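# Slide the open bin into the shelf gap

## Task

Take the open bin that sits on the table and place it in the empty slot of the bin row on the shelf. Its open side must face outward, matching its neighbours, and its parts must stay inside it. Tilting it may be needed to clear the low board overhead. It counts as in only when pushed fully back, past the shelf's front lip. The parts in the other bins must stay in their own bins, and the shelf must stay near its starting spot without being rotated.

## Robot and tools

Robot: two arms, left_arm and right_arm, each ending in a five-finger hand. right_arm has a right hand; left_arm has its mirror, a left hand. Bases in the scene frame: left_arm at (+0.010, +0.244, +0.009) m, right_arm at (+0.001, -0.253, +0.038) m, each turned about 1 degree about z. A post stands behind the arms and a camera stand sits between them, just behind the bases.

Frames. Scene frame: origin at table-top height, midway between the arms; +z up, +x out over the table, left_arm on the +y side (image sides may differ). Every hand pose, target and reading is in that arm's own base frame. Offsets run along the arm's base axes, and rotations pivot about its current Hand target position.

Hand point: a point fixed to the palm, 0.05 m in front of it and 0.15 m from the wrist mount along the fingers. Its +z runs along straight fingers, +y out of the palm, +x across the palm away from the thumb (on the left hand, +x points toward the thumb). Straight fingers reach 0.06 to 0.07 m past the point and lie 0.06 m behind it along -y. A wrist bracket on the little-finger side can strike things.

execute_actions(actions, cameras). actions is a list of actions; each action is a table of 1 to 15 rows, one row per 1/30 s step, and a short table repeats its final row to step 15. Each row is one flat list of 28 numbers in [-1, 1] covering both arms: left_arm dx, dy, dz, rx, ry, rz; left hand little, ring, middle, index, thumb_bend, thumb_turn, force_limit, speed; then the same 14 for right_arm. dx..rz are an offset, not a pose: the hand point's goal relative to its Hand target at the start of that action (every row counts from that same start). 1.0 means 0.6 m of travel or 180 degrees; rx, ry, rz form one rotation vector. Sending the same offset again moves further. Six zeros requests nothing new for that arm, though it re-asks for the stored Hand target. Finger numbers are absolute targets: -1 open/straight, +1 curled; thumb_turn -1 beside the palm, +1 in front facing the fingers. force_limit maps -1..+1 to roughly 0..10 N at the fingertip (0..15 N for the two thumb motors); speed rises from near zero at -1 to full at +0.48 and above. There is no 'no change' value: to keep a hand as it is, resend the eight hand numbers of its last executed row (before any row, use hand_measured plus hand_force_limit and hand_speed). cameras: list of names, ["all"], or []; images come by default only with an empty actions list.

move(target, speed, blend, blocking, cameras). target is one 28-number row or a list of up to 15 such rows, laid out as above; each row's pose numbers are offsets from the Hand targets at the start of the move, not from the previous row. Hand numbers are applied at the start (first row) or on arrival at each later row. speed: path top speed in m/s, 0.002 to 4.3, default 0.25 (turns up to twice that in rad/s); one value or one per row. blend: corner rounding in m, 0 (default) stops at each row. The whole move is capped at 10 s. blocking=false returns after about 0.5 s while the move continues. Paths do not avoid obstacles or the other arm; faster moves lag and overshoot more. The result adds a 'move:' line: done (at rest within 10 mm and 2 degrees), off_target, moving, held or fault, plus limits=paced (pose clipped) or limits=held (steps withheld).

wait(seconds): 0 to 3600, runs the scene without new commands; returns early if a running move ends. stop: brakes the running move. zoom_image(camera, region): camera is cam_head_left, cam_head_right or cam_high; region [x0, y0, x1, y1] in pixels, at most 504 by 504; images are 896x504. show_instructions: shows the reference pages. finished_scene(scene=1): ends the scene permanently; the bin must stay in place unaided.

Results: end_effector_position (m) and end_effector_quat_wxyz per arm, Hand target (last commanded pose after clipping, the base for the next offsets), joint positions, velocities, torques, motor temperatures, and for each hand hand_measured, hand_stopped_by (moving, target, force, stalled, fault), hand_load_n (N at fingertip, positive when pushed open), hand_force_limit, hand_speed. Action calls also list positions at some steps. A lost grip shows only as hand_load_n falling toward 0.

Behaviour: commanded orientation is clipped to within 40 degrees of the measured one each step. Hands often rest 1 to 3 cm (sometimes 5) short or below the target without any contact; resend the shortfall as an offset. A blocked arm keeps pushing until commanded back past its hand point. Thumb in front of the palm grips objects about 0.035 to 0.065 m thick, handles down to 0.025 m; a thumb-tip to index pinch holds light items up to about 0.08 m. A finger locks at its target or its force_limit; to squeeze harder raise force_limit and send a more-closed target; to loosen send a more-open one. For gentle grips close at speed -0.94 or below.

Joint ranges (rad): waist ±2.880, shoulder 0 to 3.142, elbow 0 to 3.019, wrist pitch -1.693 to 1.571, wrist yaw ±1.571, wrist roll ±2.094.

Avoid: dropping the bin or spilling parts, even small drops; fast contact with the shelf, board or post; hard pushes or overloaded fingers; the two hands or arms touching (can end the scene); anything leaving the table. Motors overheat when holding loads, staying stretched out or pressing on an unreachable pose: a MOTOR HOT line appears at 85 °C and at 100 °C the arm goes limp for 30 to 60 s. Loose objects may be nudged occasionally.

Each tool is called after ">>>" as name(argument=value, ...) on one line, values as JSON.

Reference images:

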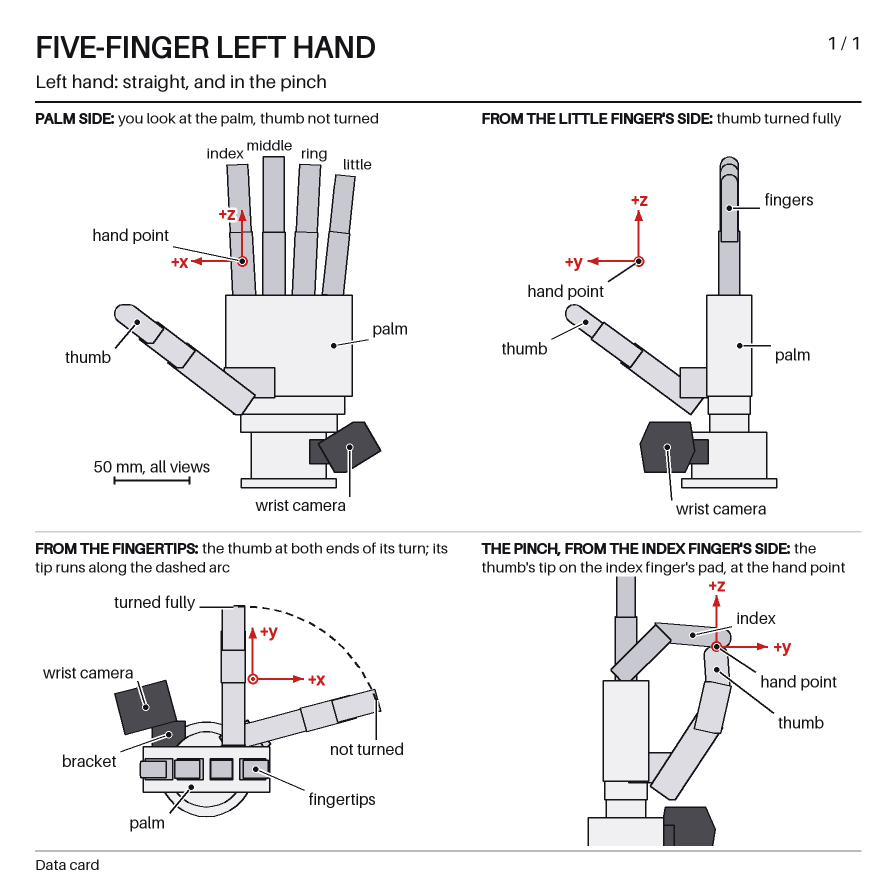

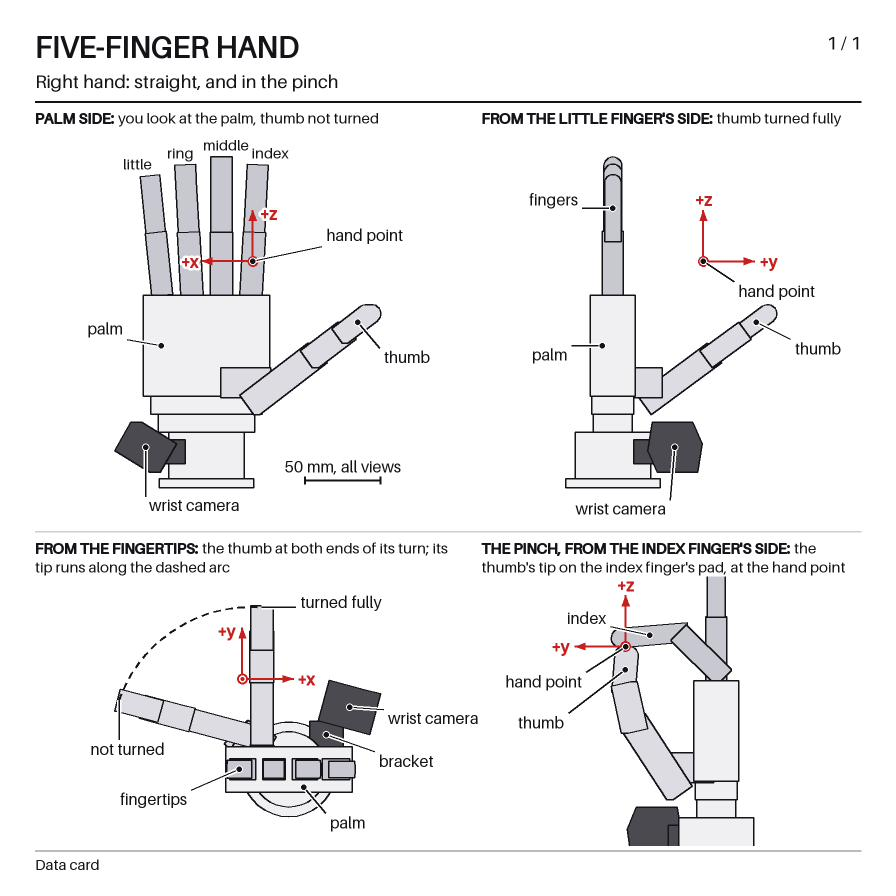

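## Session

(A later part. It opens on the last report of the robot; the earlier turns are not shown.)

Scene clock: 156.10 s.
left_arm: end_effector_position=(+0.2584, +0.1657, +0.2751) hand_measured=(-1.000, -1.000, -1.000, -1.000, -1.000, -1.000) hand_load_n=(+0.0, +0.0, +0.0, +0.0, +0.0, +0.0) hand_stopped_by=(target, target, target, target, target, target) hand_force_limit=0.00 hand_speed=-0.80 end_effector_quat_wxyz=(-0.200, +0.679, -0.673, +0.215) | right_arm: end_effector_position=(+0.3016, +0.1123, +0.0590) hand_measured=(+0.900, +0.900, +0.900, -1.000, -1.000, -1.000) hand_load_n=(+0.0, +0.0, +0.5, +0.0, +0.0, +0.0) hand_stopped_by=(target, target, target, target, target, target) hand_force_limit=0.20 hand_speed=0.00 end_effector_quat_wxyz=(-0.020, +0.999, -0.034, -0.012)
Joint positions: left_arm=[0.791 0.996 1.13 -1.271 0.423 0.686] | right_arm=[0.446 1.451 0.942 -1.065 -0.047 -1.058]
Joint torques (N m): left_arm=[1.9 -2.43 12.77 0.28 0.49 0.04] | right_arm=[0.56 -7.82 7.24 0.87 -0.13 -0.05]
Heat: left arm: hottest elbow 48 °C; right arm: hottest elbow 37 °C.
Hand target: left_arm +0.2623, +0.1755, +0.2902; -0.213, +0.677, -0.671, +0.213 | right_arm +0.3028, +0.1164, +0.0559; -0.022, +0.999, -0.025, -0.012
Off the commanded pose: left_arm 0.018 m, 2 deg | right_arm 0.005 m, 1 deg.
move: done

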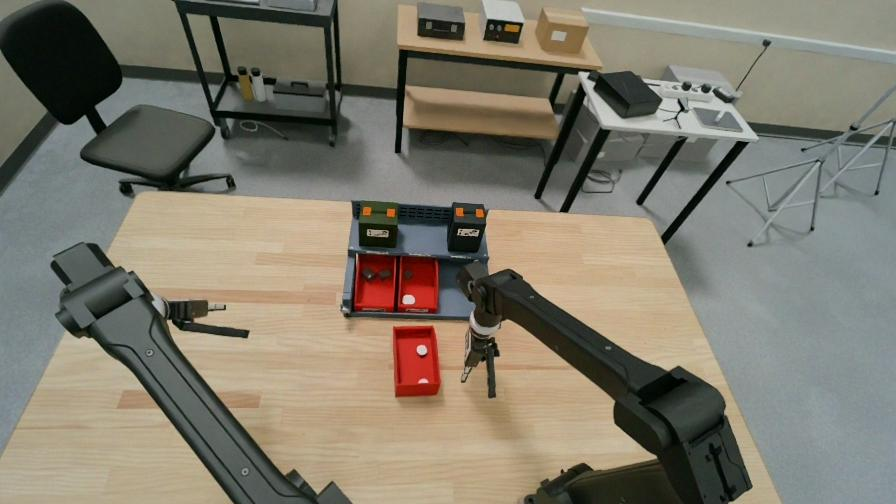

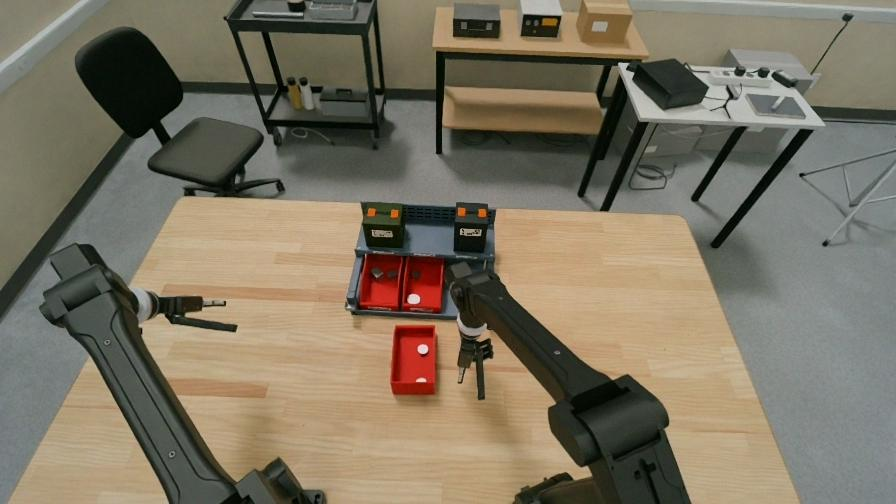

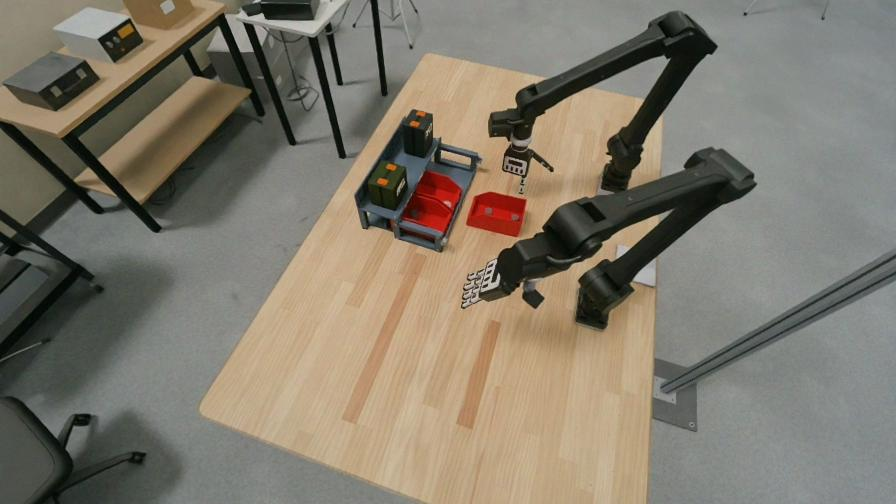

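>>> move(target=[0,0,0,0,0,0,-1,-1,-1,-1,-1,-1,0,-0.8,0,0,-0.0333,0,0,0,0.9,0.9,0.9,-1,-1,-1,0.2,0], speed=0.03, cameras=[])

>>> move(target=[0,0,0,0,0,0,-1,-1,-1,-1,-1,-1,0,-0.8,0,0,-0.0133,0,0,0,0.9,0.9,0.9,-1,-1,-1,0.2,0], speed=0.03, cameras=["all"])

>>> zoom_image(camera="cam_high", region=[440, 90, 580, 240])

Scene clock: 161.37 s.
left_arm: end_effector_position=(+0.2584, +0.1657, +0.2751) hand_measured=(-1.000, -1.000, -1.000, -1.000, -1.000, -1.000) hand_load_n=(+0.0, +0.0, +0.0, +0.0, +0.0, +0.0) hand_stopped_by=(target, target, target, target, target, target) hand_force_limit=0.00 hand_speed=-0.80 end_effector_quat_wxyz=(-0.200, +0.679, -0.673, +0.215) | right_arm: end_effector_position=(+0.3033, +0.1131, +0.0409) hand_measured=(+0.900, +0.900, +0.900, -1.000, -1.000, -1.000) hand_load_n=(+0.0, +0.0, +0.0, +0.0, +0.0, +0.0) hand_stopped_by=(target, target, target, target, target, target) hand_force_limit=0.20 hand_speed=0.00 end_effector_quat_wxyz=(-0.022, +0.999, -0.034, -0.009)
Joint positions: left_arm=[0.791 0.996 1.13 -1.271 0.423 0.686] | right_arm=[0.446 1.478 0.917 -1.007 -0.047 -1.058]
Joint torques (N m): left_arm=[1.96 -2.43 12.77 0.27 0.48 0.05] | right_arm=[0.5 -7.59 6.79 0.8 -0.14 -0.06]
Heat: left arm: hottest elbow 48 °C; right arm: hottest elbow 37 °C.
Hand target: left_arm +0.2623, +0.1755, +0.2902; -0.213, +0.677, -0.671, +0.213 | right_arm +0.3027, +0.1164, +0.0358; -0.022, +0.999, -0.025, -0.012
Off the commanded pose: left_arm 0.018 m, 2 deg | right_arm 0.006 m, 1 deg.
move: done

Scene clock: 162.10 s.
left_arm: end_effector_position=(+0.2584, +0.1657, +0.2751) hand_measured=(-1.000, -1.000, -1.000, -1.000, -1.000, -1.000) hand_load_n=(+0.0, +0.0, +0.0, +0.0, +0.0, +0.0) hand_stopped_by=(target, target, target, target, target, target) hand_force_limit=0.00 hand_speed=-0.80 end_effector_quat_wxyz=(-0.200, +0.679, -0.673, +0.215) | right_arm: end_effector_position=(+0.3033, +0.1131, +0.0326) hand_measured=(+0.900, +0.900, +0.900, -1.000, -1.000, -1.000) hand_load_n=(+0.0, +0.0, +0.0, +0.0, +0.0, +0.0) hand_stopped_by=(target, target, target, target, target, target) hand_force_limit=0.20 hand_speed=0.00 end_effector_quat_wxyz=(-0.021, +0.999, -0.034, -0.009)
Joint positions: left_arm=[0.791 0.996 1.13 -1.271 0.423 0.686] | right_arm=[0.446 1.491 0.907 -0.983 -0.047 -1.058]
Joint torques (N m): left_arm=[1.9 -2.43 12.78 0.28 0.48 0.04] | right_arm=[0.62 -7.59 6.71 0.96 -0.14 -0.05]
Heat: left arm: hottest elbow 48 °C; right arm: hottest elbow 37 °C.
Hand target: left_arm +0.2623, +0.1755, +0.2902; -0.213, +0.677, -0.671, +0.213 | right_arm +0.3029, +0.1164, +0.0279; -0.022, +0.999, -0.025, -0.012
Off the commanded pose: left_arm 0.018 m, 2 deg | right_arm 0.006 m, 1 deg.
move: done

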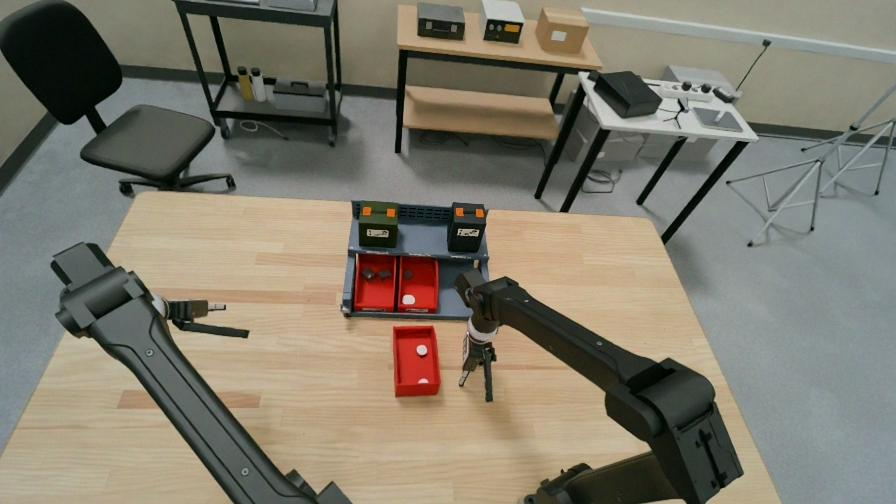

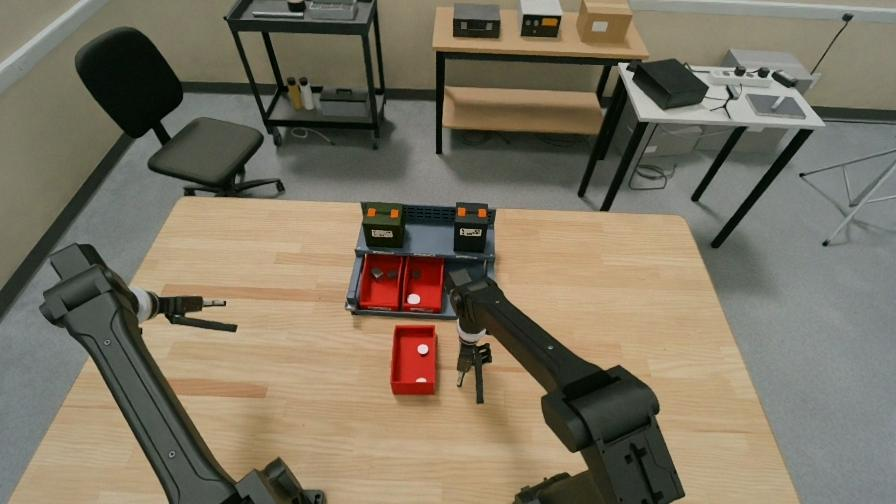

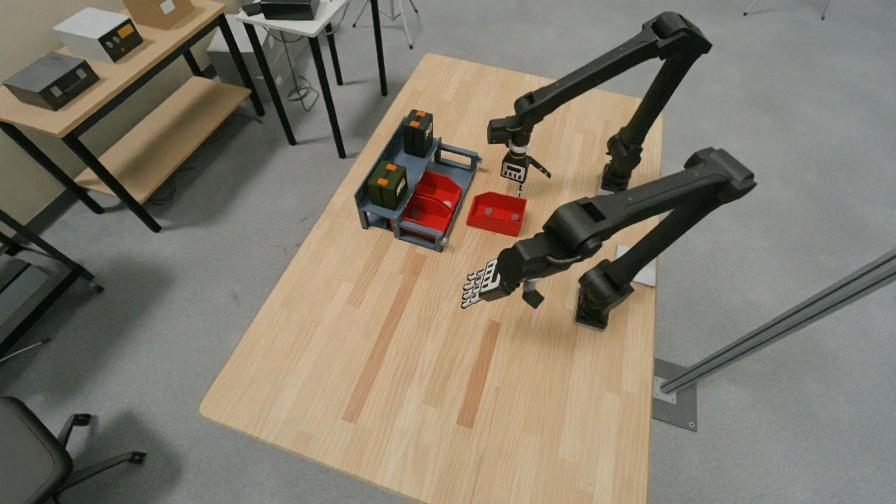

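Scaled by 3.360 from the camera's image (finer frame: 1280x720).

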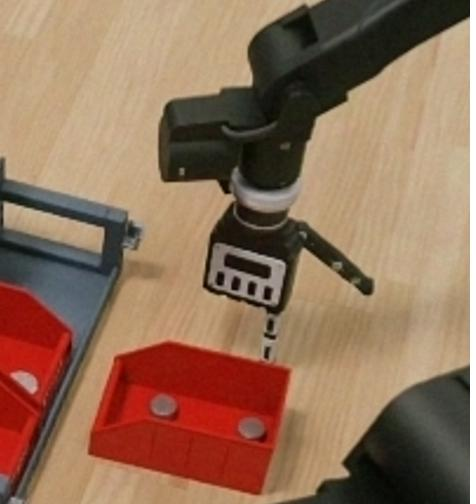

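>>> move(target=[0,0,0,0,0,0,-1,-1,-1,-1,-1,-1,0,-0.8,0,0,-0.0167,0,0,0,0.9,0.9,0.9,-1,-1,-1,0.2,0], speed=0.03, cameras=[])

Scene clock: 164.13 s.
left_arm: end_effector_position=(+0.2584, +0.1657, +0.2751) hand_measured=(-1.000, -1.000, -1.000, -1.000, -1.000, -1.000) hand_load_n=(+0.0, +0.0, +0.0, +0.0, +0.0, +0.0) hand_stopped_by=(target, target, target, target, target, target) hand_force_limit=0.00 hand_speed=-0.80 end_effector_quat_wxyz=(-0.200, +0.679, -0.673, +0.215) | right_arm: end_effector_position=(+0.3041, +0.1143, +0.0264) hand_measured=(+0.900, +0.900, +0.900, -1.000, -1.000, -1.000) hand_load_n=(+0.0, +0.0, +0.0, +0.0, +0.0, +0.0) hand_stopped_by=(target, target, target, target, target, target) hand_force_limit=0.20 hand_speed=0.00 end_effector_quat_wxyz=(-0.024, +0.999, -0.034, -0.008)
Joint positions: left_arm=[0.791 0.996 1.13 -1.271 0.423 0.686] | right_arm=[0.446 1.501 0.899 -0.96 -0.051 -1.058]
Joint torques (N m): left_arm=[1.9 -2.43 12.77 0.27 0.48 0.04] | right_arm=[0.5 -7.36 6.32 1.09 -0.01 -0.05]
Heat: left arm: hottest elbow 48 °C; right arm: hottest elbow 36 °C.
Hand target: left_arm +0.2623, +0.1755, +0.2902; -0.213, +0.677, -0.671, +0.213 | right_arm +0.3028, +0.1163, +0.0178; -0.022, +0.999, -0.025, -0.012
Off the commanded pose: left_arm 0.018 m, 2 deg | right_arm 0.009 m, 1 deg.
move: done

>>> move(target=[[0,0,0,0,0,0,-1,-1,-1,-1,-1,-1,0,-0.8,0,0,0.23,0,0,0,0.9,0.9,0.9,-1,-1,-1,0.2,0],[0,0,0,0,0,0,-1,-1,-1,-1,-1,-1,0,-0.8,0.033,0.225,0.23,0,0,0,0.9,0.9,0.9,-1,-1,-1,0.2,0]], speed=0.2, cameras=["all"])

>>> zoom_image(camera="cam_high", region=[440, 90, 580, 240])

>>> zoom_image(camera="cam_head_left", region=[380, 240, 540, 420])

>>> zoom_image(camera="cam_head_right", region=[380, 240, 540, 420])

Scene clock: 175.43 s.
left_arm: end_effector_position=(+0.2584, +0.1657, +0.2751) hand_measured=(-1.000, -1.000, -1.000, -1.000, -1.000, -1.000) hand_load_n=(+0.0, +0.0, +0.0, +0.0, +0.0, +0.0) hand_stopped_by=(target, target, target, target, target, target) hand_force_limit=0.00 hand_speed=-0.80 end_effector_quat_wxyz=(-0.200, +0.679, -0.673, +0.215) | right_arm: end_effector_position=(+0.3136, +0.2415, +0.1477) hand_measured=(+0.900, +0.900, +0.900, -1.000, -1.000, -1.000) hand_load_n=(+0.0, +0.0, +0.0, +0.0, +0.0, +0.0) hand_stopped_by=(target, target, target, target, target, target) hand_force_limit=0.20 hand_speed=0.00 end_effector_quat_wxyz=(-0.017, +0.999, -0.023, -0.020)
Joint positions: left_arm=[0.791 0.996 1.13 -1.271 0.423 0.686] | right_arm=[0.692 1.573 1.327 -1.333 -0.051 -0.832]
Joint torques (N m): left_arm=[1.9 -2.43 12.77 0.28 0.48 0.05] | right_arm=[0.21 -10.17 10.92 0.17 0.04 0.11]
Motor temperatures (°C): left_arm=[29 29 48 27 29 29] | right_arm=[30 32 37 30 27 29]
Heat: left arm: hottest elbow 48 °C; right arm: hottest elbow 37 °C.
Hand target: left_arm +0.2623, +0.1755, +0.2902; -0.213, +0.677, -0.671, +0.213 | right_arm +0.3226, +0.2514, +0.1558; -0.022, +0.999, -0.025, -0.012
Off the commanded pose: left_arm 0.018 m, 2 deg | right_arm 0.016 m, 1 deg.
move: off_target (right_arm)

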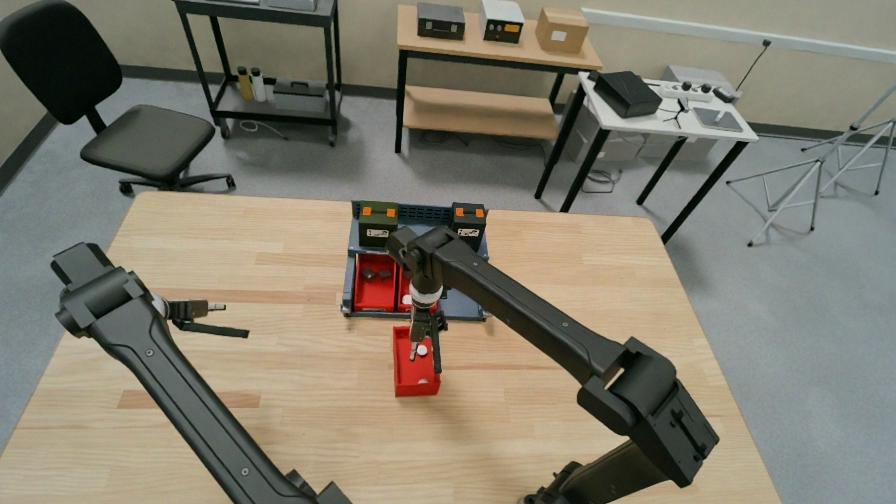

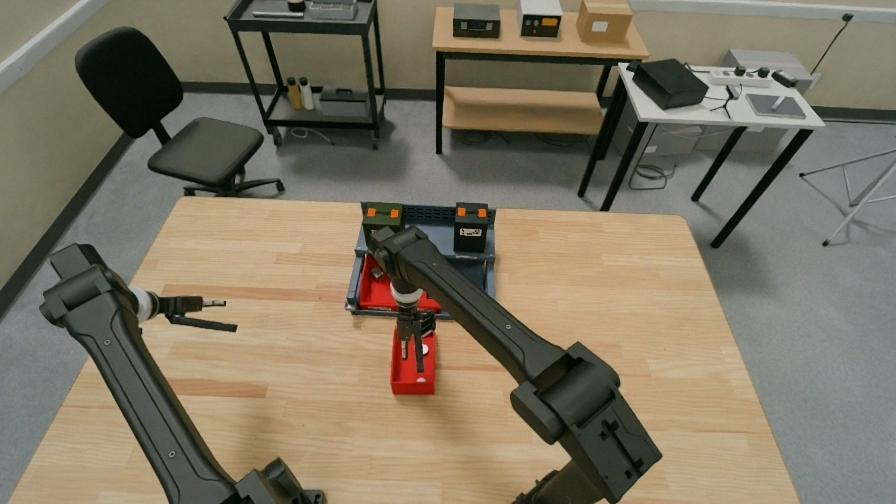

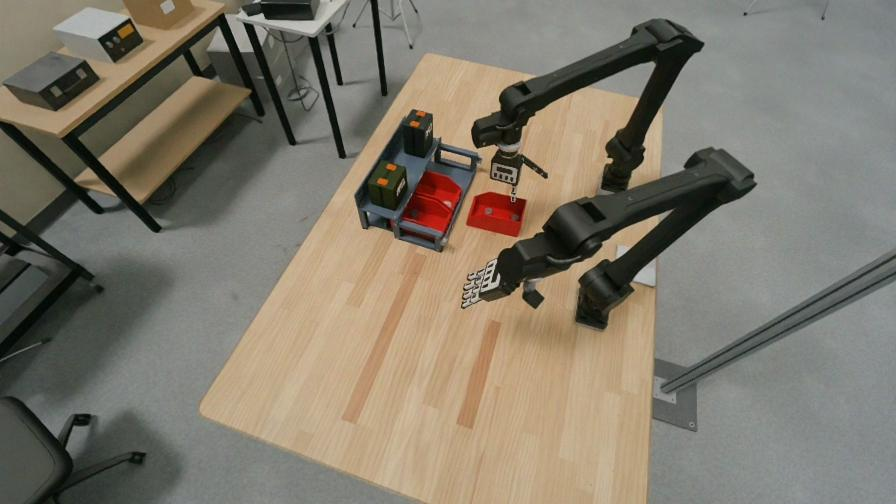

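Scaled by 3.360 from the camera's image (finer frame: 1280x720).

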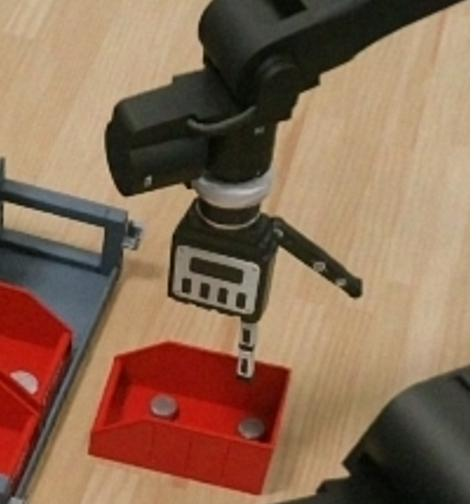

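Scaled by 2.800 from the camera's image (finer frame: 1280x720).

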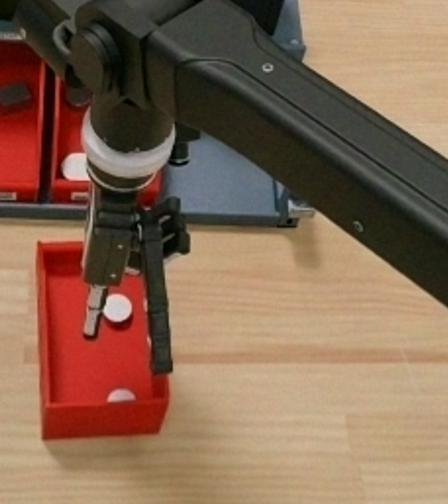

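Scaled by 2.800 from the camera's image (finer frame: 1280x720).

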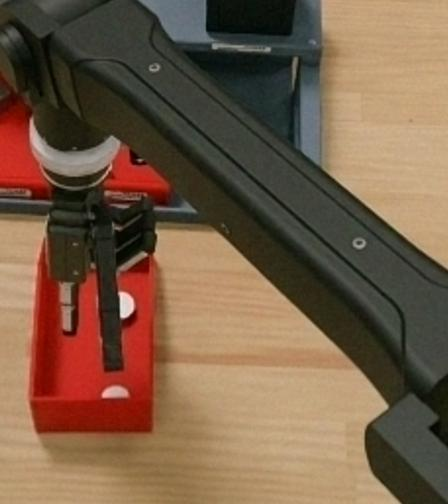

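>>> move(target=[0,0,0,0,0,0,-1,-1,-1,-1,-1,-1,0,-0.8,0,0,-0.175,0,0,0,0.9,0.9,0.9,-1,-1,-1,0.2,0], speed=0.15, cameras=["all"])

>>> zoom_image(camera="cam_high", region=[440, 90, 580, 240])

>>> zoom_image(camera="cam_head_left", region=[380, 240, 540, 420])

Scene clock: 180.40 s.
left_arm: end_effector_position=(+0.2584, +0.1657, +0.2751) hand_measured=(-1.000, -1.000, -1.000, -1.000, -1.000, -1.000) hand_load_n=(+0.0, +0.0, +0.0, +0.0, +0.0, +0.0) hand_stopped_by=(target, target, target, target, target, target) hand_force_limit=0.00 hand_speed=-0.80 end_effector_quat_wxyz=(-0.200, +0.679, -0.673, +0.215) | right_arm: end_effector_position=(+0.3222, +0.2487, +0.0549) hand_measured=(+0.900, +0.900, +0.900, -1.000, -1.000, -1.000) hand_load_n=(+0.0, +0.0, +0.0, +0.0, +0.0, +0.0) hand_stopped_by=(target, target, target, target, target, target) hand_force_limit=0.20 hand_speed=0.00 end_effector_quat_wxyz=(-0.022, +0.999, -0.023, -0.013)
Joint positions: left_arm=[0.791 0.996 1.13 -1.271 0.423 0.686] | right_arm=[0.692 1.673 1.196 -1.083 -0.051 -0.831]
Joint torques (N m): left_arm=[1.9 -2.43 12.77 0.27 0.48 0.05] | right_arm=[0.21 -11.28 7.34 0.87 0.04 0.11]
Heat: left arm: hottest elbow 48 °C; right arm: hottest elbow 37 °C.
Hand target: left_arm +0.2623, +0.1755, +0.2902; -0.213, +0.677, -0.671, +0.213 | right_arm +0.3226, +0.2515, +0.0509; -0.022, +0.999, -0.025, -0.012
Off the commanded pose: left_arm 0.018 m, 2 deg | right_arm 0.005 m, 0 deg.
move: done

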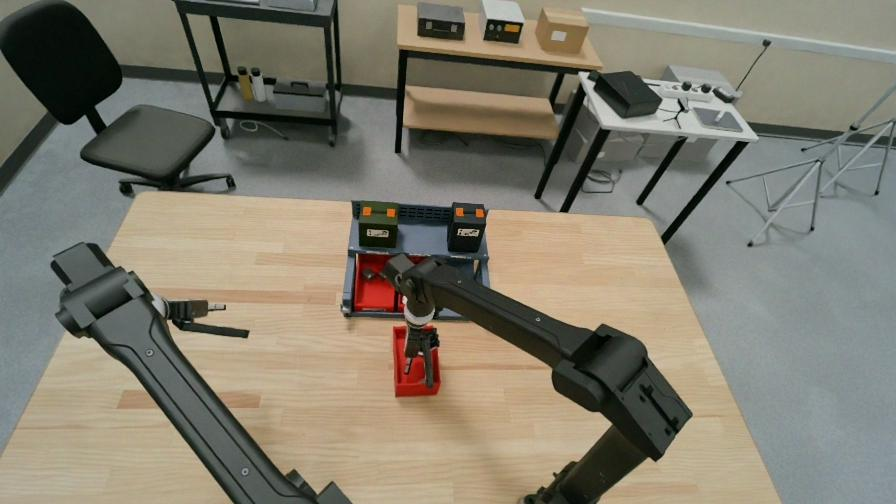

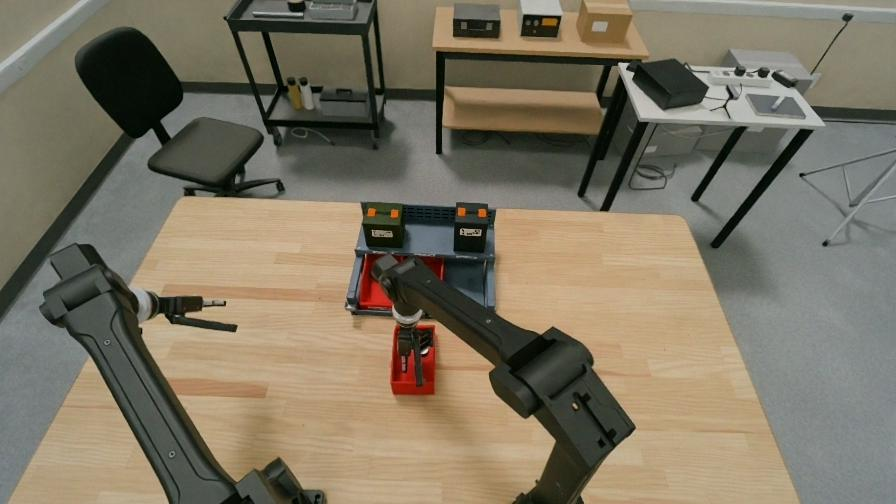

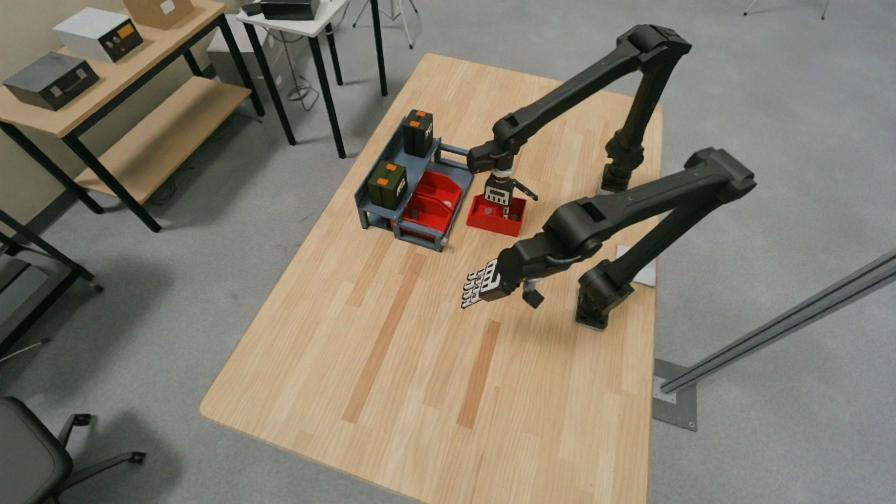

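Scaled by 3.360 from the camera's image (finer frame: 1280x720).

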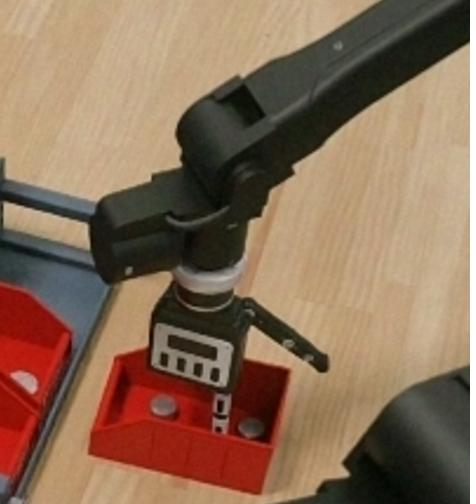

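Scaled by 2.800 from the camera's image (finer frame: 1280x720).

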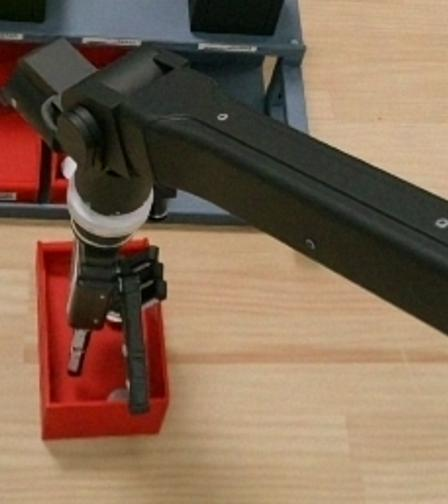

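>>> move(target=[[0,0,0,0,0,0,-1,-1,-1,-1,-1,-1,0,-0.8,0,-0.067,0,0,0,0,0.9,0.9,0.9,-1,-1,-1,0.2,0],[0,0,0,0,0,0,-1,-1,-1,-1,-1,-1,0,-0.8,-0.133,-0.067,0,0,0,0,0.9,0.9,0.9,-1,-1,-1,0.2,0]], speed=0.08, cameras=["all"])

>>> zoom_image(camera="cam_high", region=[440, 90, 580, 240])

>>> zoom_image(camera="cam_head_left", region=[380, 240, 540, 420])

Scene clock: 188.30 s.
left_arm: end_effector_position=(+0.2584, +0.1657, +0.2751) hand_measured=(-1.000, -1.000, -1.000, -1.000, -1.000, -1.000) hand_load_n=(+0.0, +0.0, +0.0, -0.5, +0.0, +0.0) hand_stopped_by=(target, target, target, target, target, target) hand_force_limit=0.00 hand_speed=-0.80 end_effector_quat_wxyz=(-0.200, +0.679, -0.673, +0.215) | right_arm: end_effector_position=(+0.2450, +0.2075, +0.0488) hand_measured=(+0.900, +0.900, +0.900, -1.000, -1.000, -1.000) hand_load_n=(+0.0, +0.0, +0.0, +0.0, +0.0, +0.0) hand_stopped_by=(target, target, target, target, target, target) hand_force_limit=0.20 hand_speed=0.00 end_effector_quat_wxyz=(-0.017, +0.999, -0.027, -0.017)
Joint positions: left_arm=[0.791 0.996 1.13 -1.271 0.423 0.686] | right_arm=[0.738 1.487 0.949 -1.034 -0.048 -0.779]
Joint torques (N m): left_arm=[1.9 -2.37 12.75 0.27 0.48 0.04] | right_arm=[0.67 -9.93 6.75 0.72 -0.04 0.11]
Heat: left arm: hottest elbow 49 °C; right arm: hottest elbow 37 °C.
Hand target: left_arm +0.2623, +0.1755, +0.2902; -0.213, +0.677, -0.671, +0.213 | right_arm +0.2428, +0.2112, +0.0509; -0.022, +0.999, -0.025, -0.012
Off the commanded pose: left_arm 0.018 m, 2 deg | right_arm 0.005 m, 1 deg.
move: done

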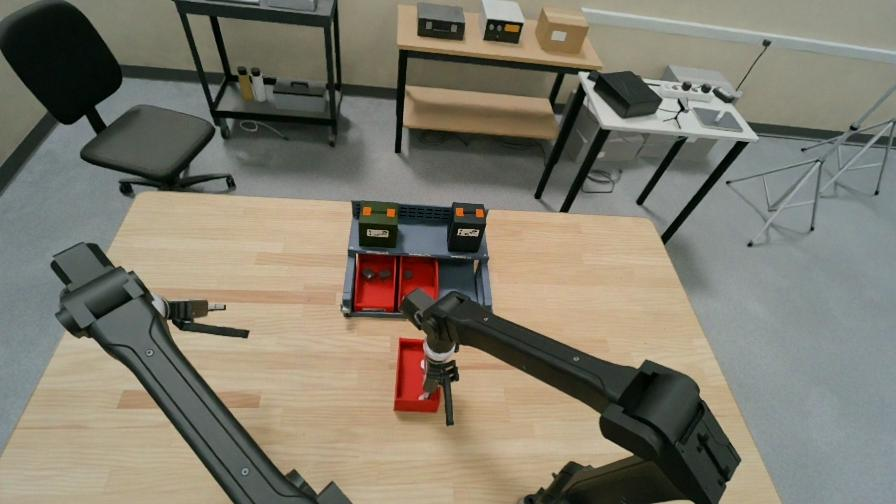

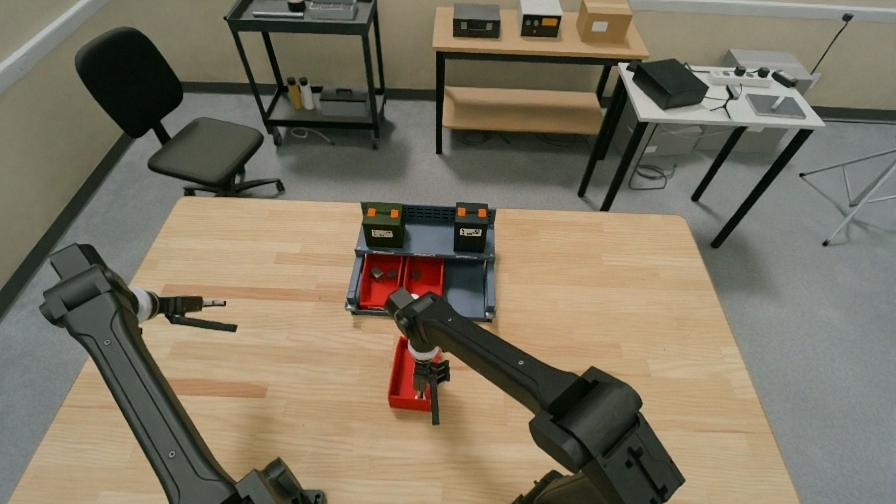

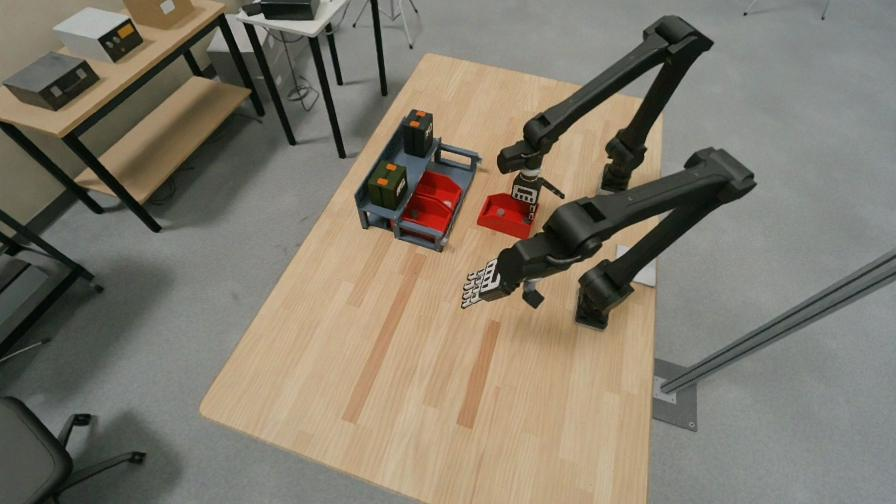

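Scaled by 3.360 from the camera's image (finer frame: 1280x720).

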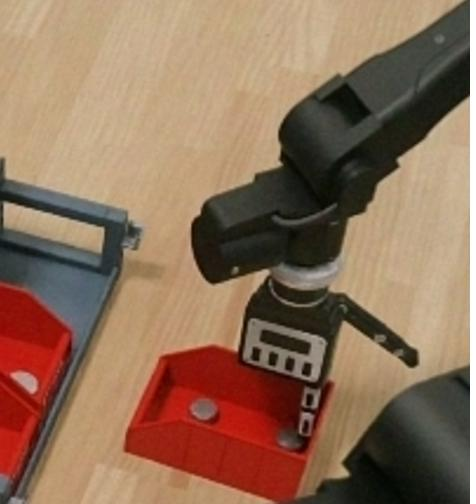

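Scaled by 2.800 from the camera's image (finer frame: 1280x720).

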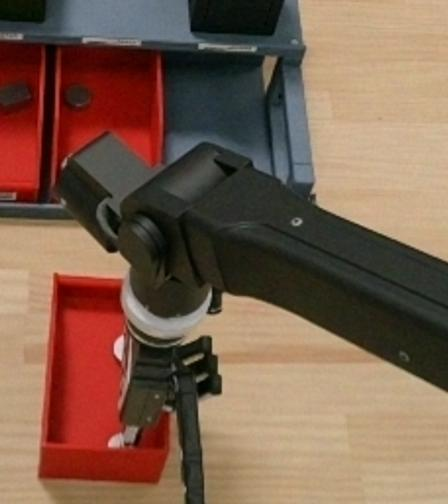

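>>> move(target=[[0,0,0,0,0,0,-1,-1,-1,-1,-1,-1,0,-0.8,0.02,0,0.02,0,0,0,0.9,0.9,0.9,-1,-1,-1,0.2,0],[0,0,0,0,0,0,-1,-1,-1,-1,-1,-1,0,-0.8,0.04,0,0.1,0,0,0,0.9,0.9,0.9,-1,-1,-1,0.2,0],[0,0,0,0,0,0,-1,-1,-1,-1,-1,-1,0,-0.8,0.183,-0.017,0.1,0,0,0,0.9,0.9,0.9,-1,-1,-1,0.2,0],[0,0,0,0,0,0,-1,-1,-1,-1,-1,-1,0,-0.8,0.183,-0.017,-0.003,0,0,0,0.9,0.9,0.9,-1,-1,-1,0.2,0]], speed=0.15, cameras=["all"])

>>> zoom_image(camera="cam_high", region=[440, 90, 580, 240])

>>> zoom_image(camera="cam_head_left", region=[380, 240, 540, 420])

Scene clock: 205.63 s.
left_arm: end_effector_position=(+0.2584, +0.1657, +0.2751) hand_measured=(-1.000, -1.000, -1.000, -1.000, -1.000, -1.000) hand_load_n=(+0.0, +0.0, +0.0, -0.5, +0.0, +0.0) hand_stopped_by=(target, target, target, target, target, target) hand_force_limit=0.00 hand_speed=-0.80 end_effector_quat_wxyz=(-0.200, +0.679, -0.673, +0.215) | right_arm: end_effector_position=(+0.3484, +0.2020, +0.0522) hand_measured=(+0.900, +0.900, +0.900, -1.000, -1.000, -1.000) hand_load_n=(+0.0, +0.0, +0.5, +0.0, +0.0, +0.0) hand_stopped_by=(target, target, target, target, target, target) hand_force_limit=0.20 hand_speed=0.00 end_effector_quat_wxyz=(-0.020, +0.999, -0.025, -0.013)
Joint positions: left_arm=[0.791 0.996 1.13 -1.271 0.423 0.686] | right_arm=[0.579 1.665 1.176 -1.081 -0.047 -0.94]
Joint torques (N m): left_arm=[1.9 -2.43 12.78 0.28 0.49 0.05] | right_arm=[-0.85 -11.28 7.42 0.85 -0.12 -0.06]
Heat: left arm: hottest elbow 49 °C; right arm: hottest elbow 37 °C.
Hand target: left_arm +0.2623, +0.1755, +0.2902; -0.213, +0.677, -0.671, +0.213 | right_arm +0.3526, +0.2010, +0.0490; -0.022, +0.999, -0.025, -0.012
Off the commanded pose: left_arm 0.018 m, 2 deg | right_arm 0.005 m, 0 deg.
move: done

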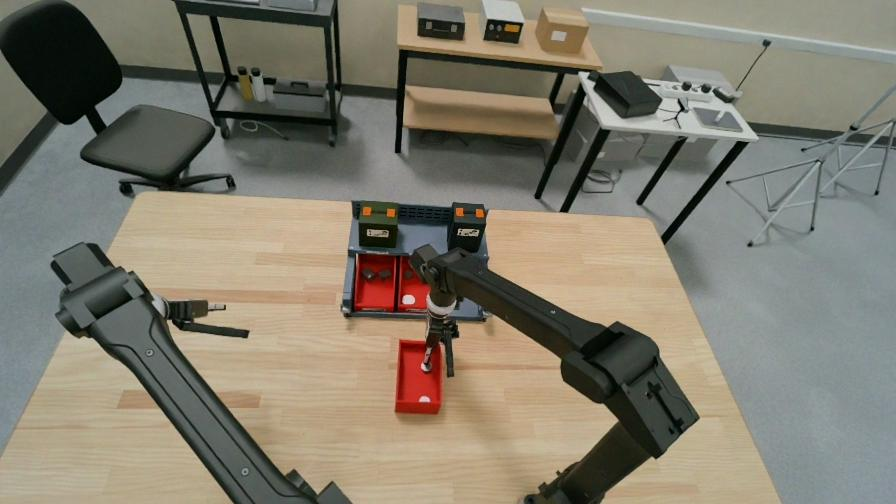

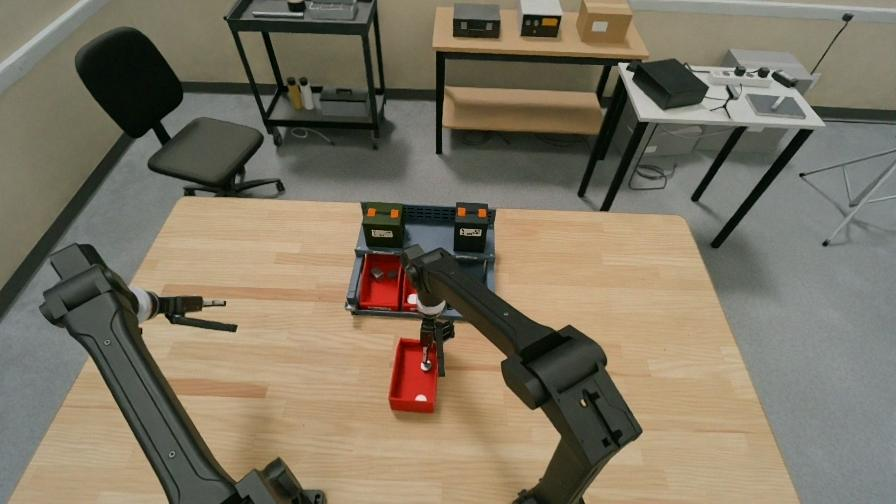

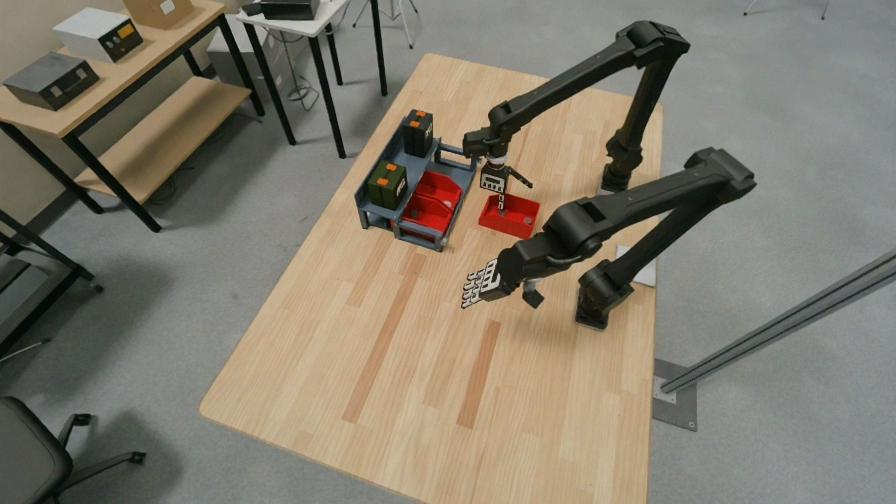

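Scaled by 3.360 from the camera's image (finer frame: 1280x720).

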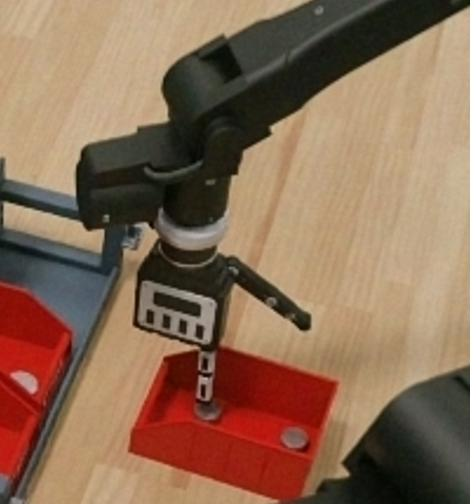

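Scaled by 2.800 from the camera's image (finer frame: 1280x720).

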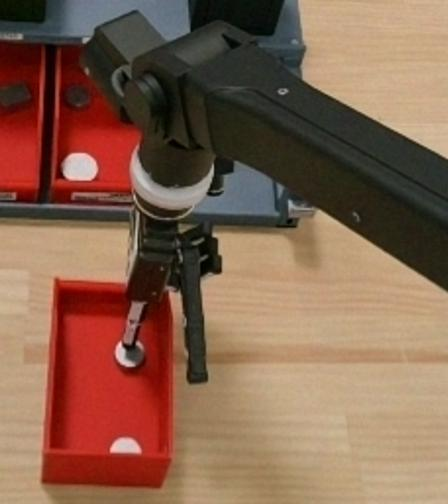

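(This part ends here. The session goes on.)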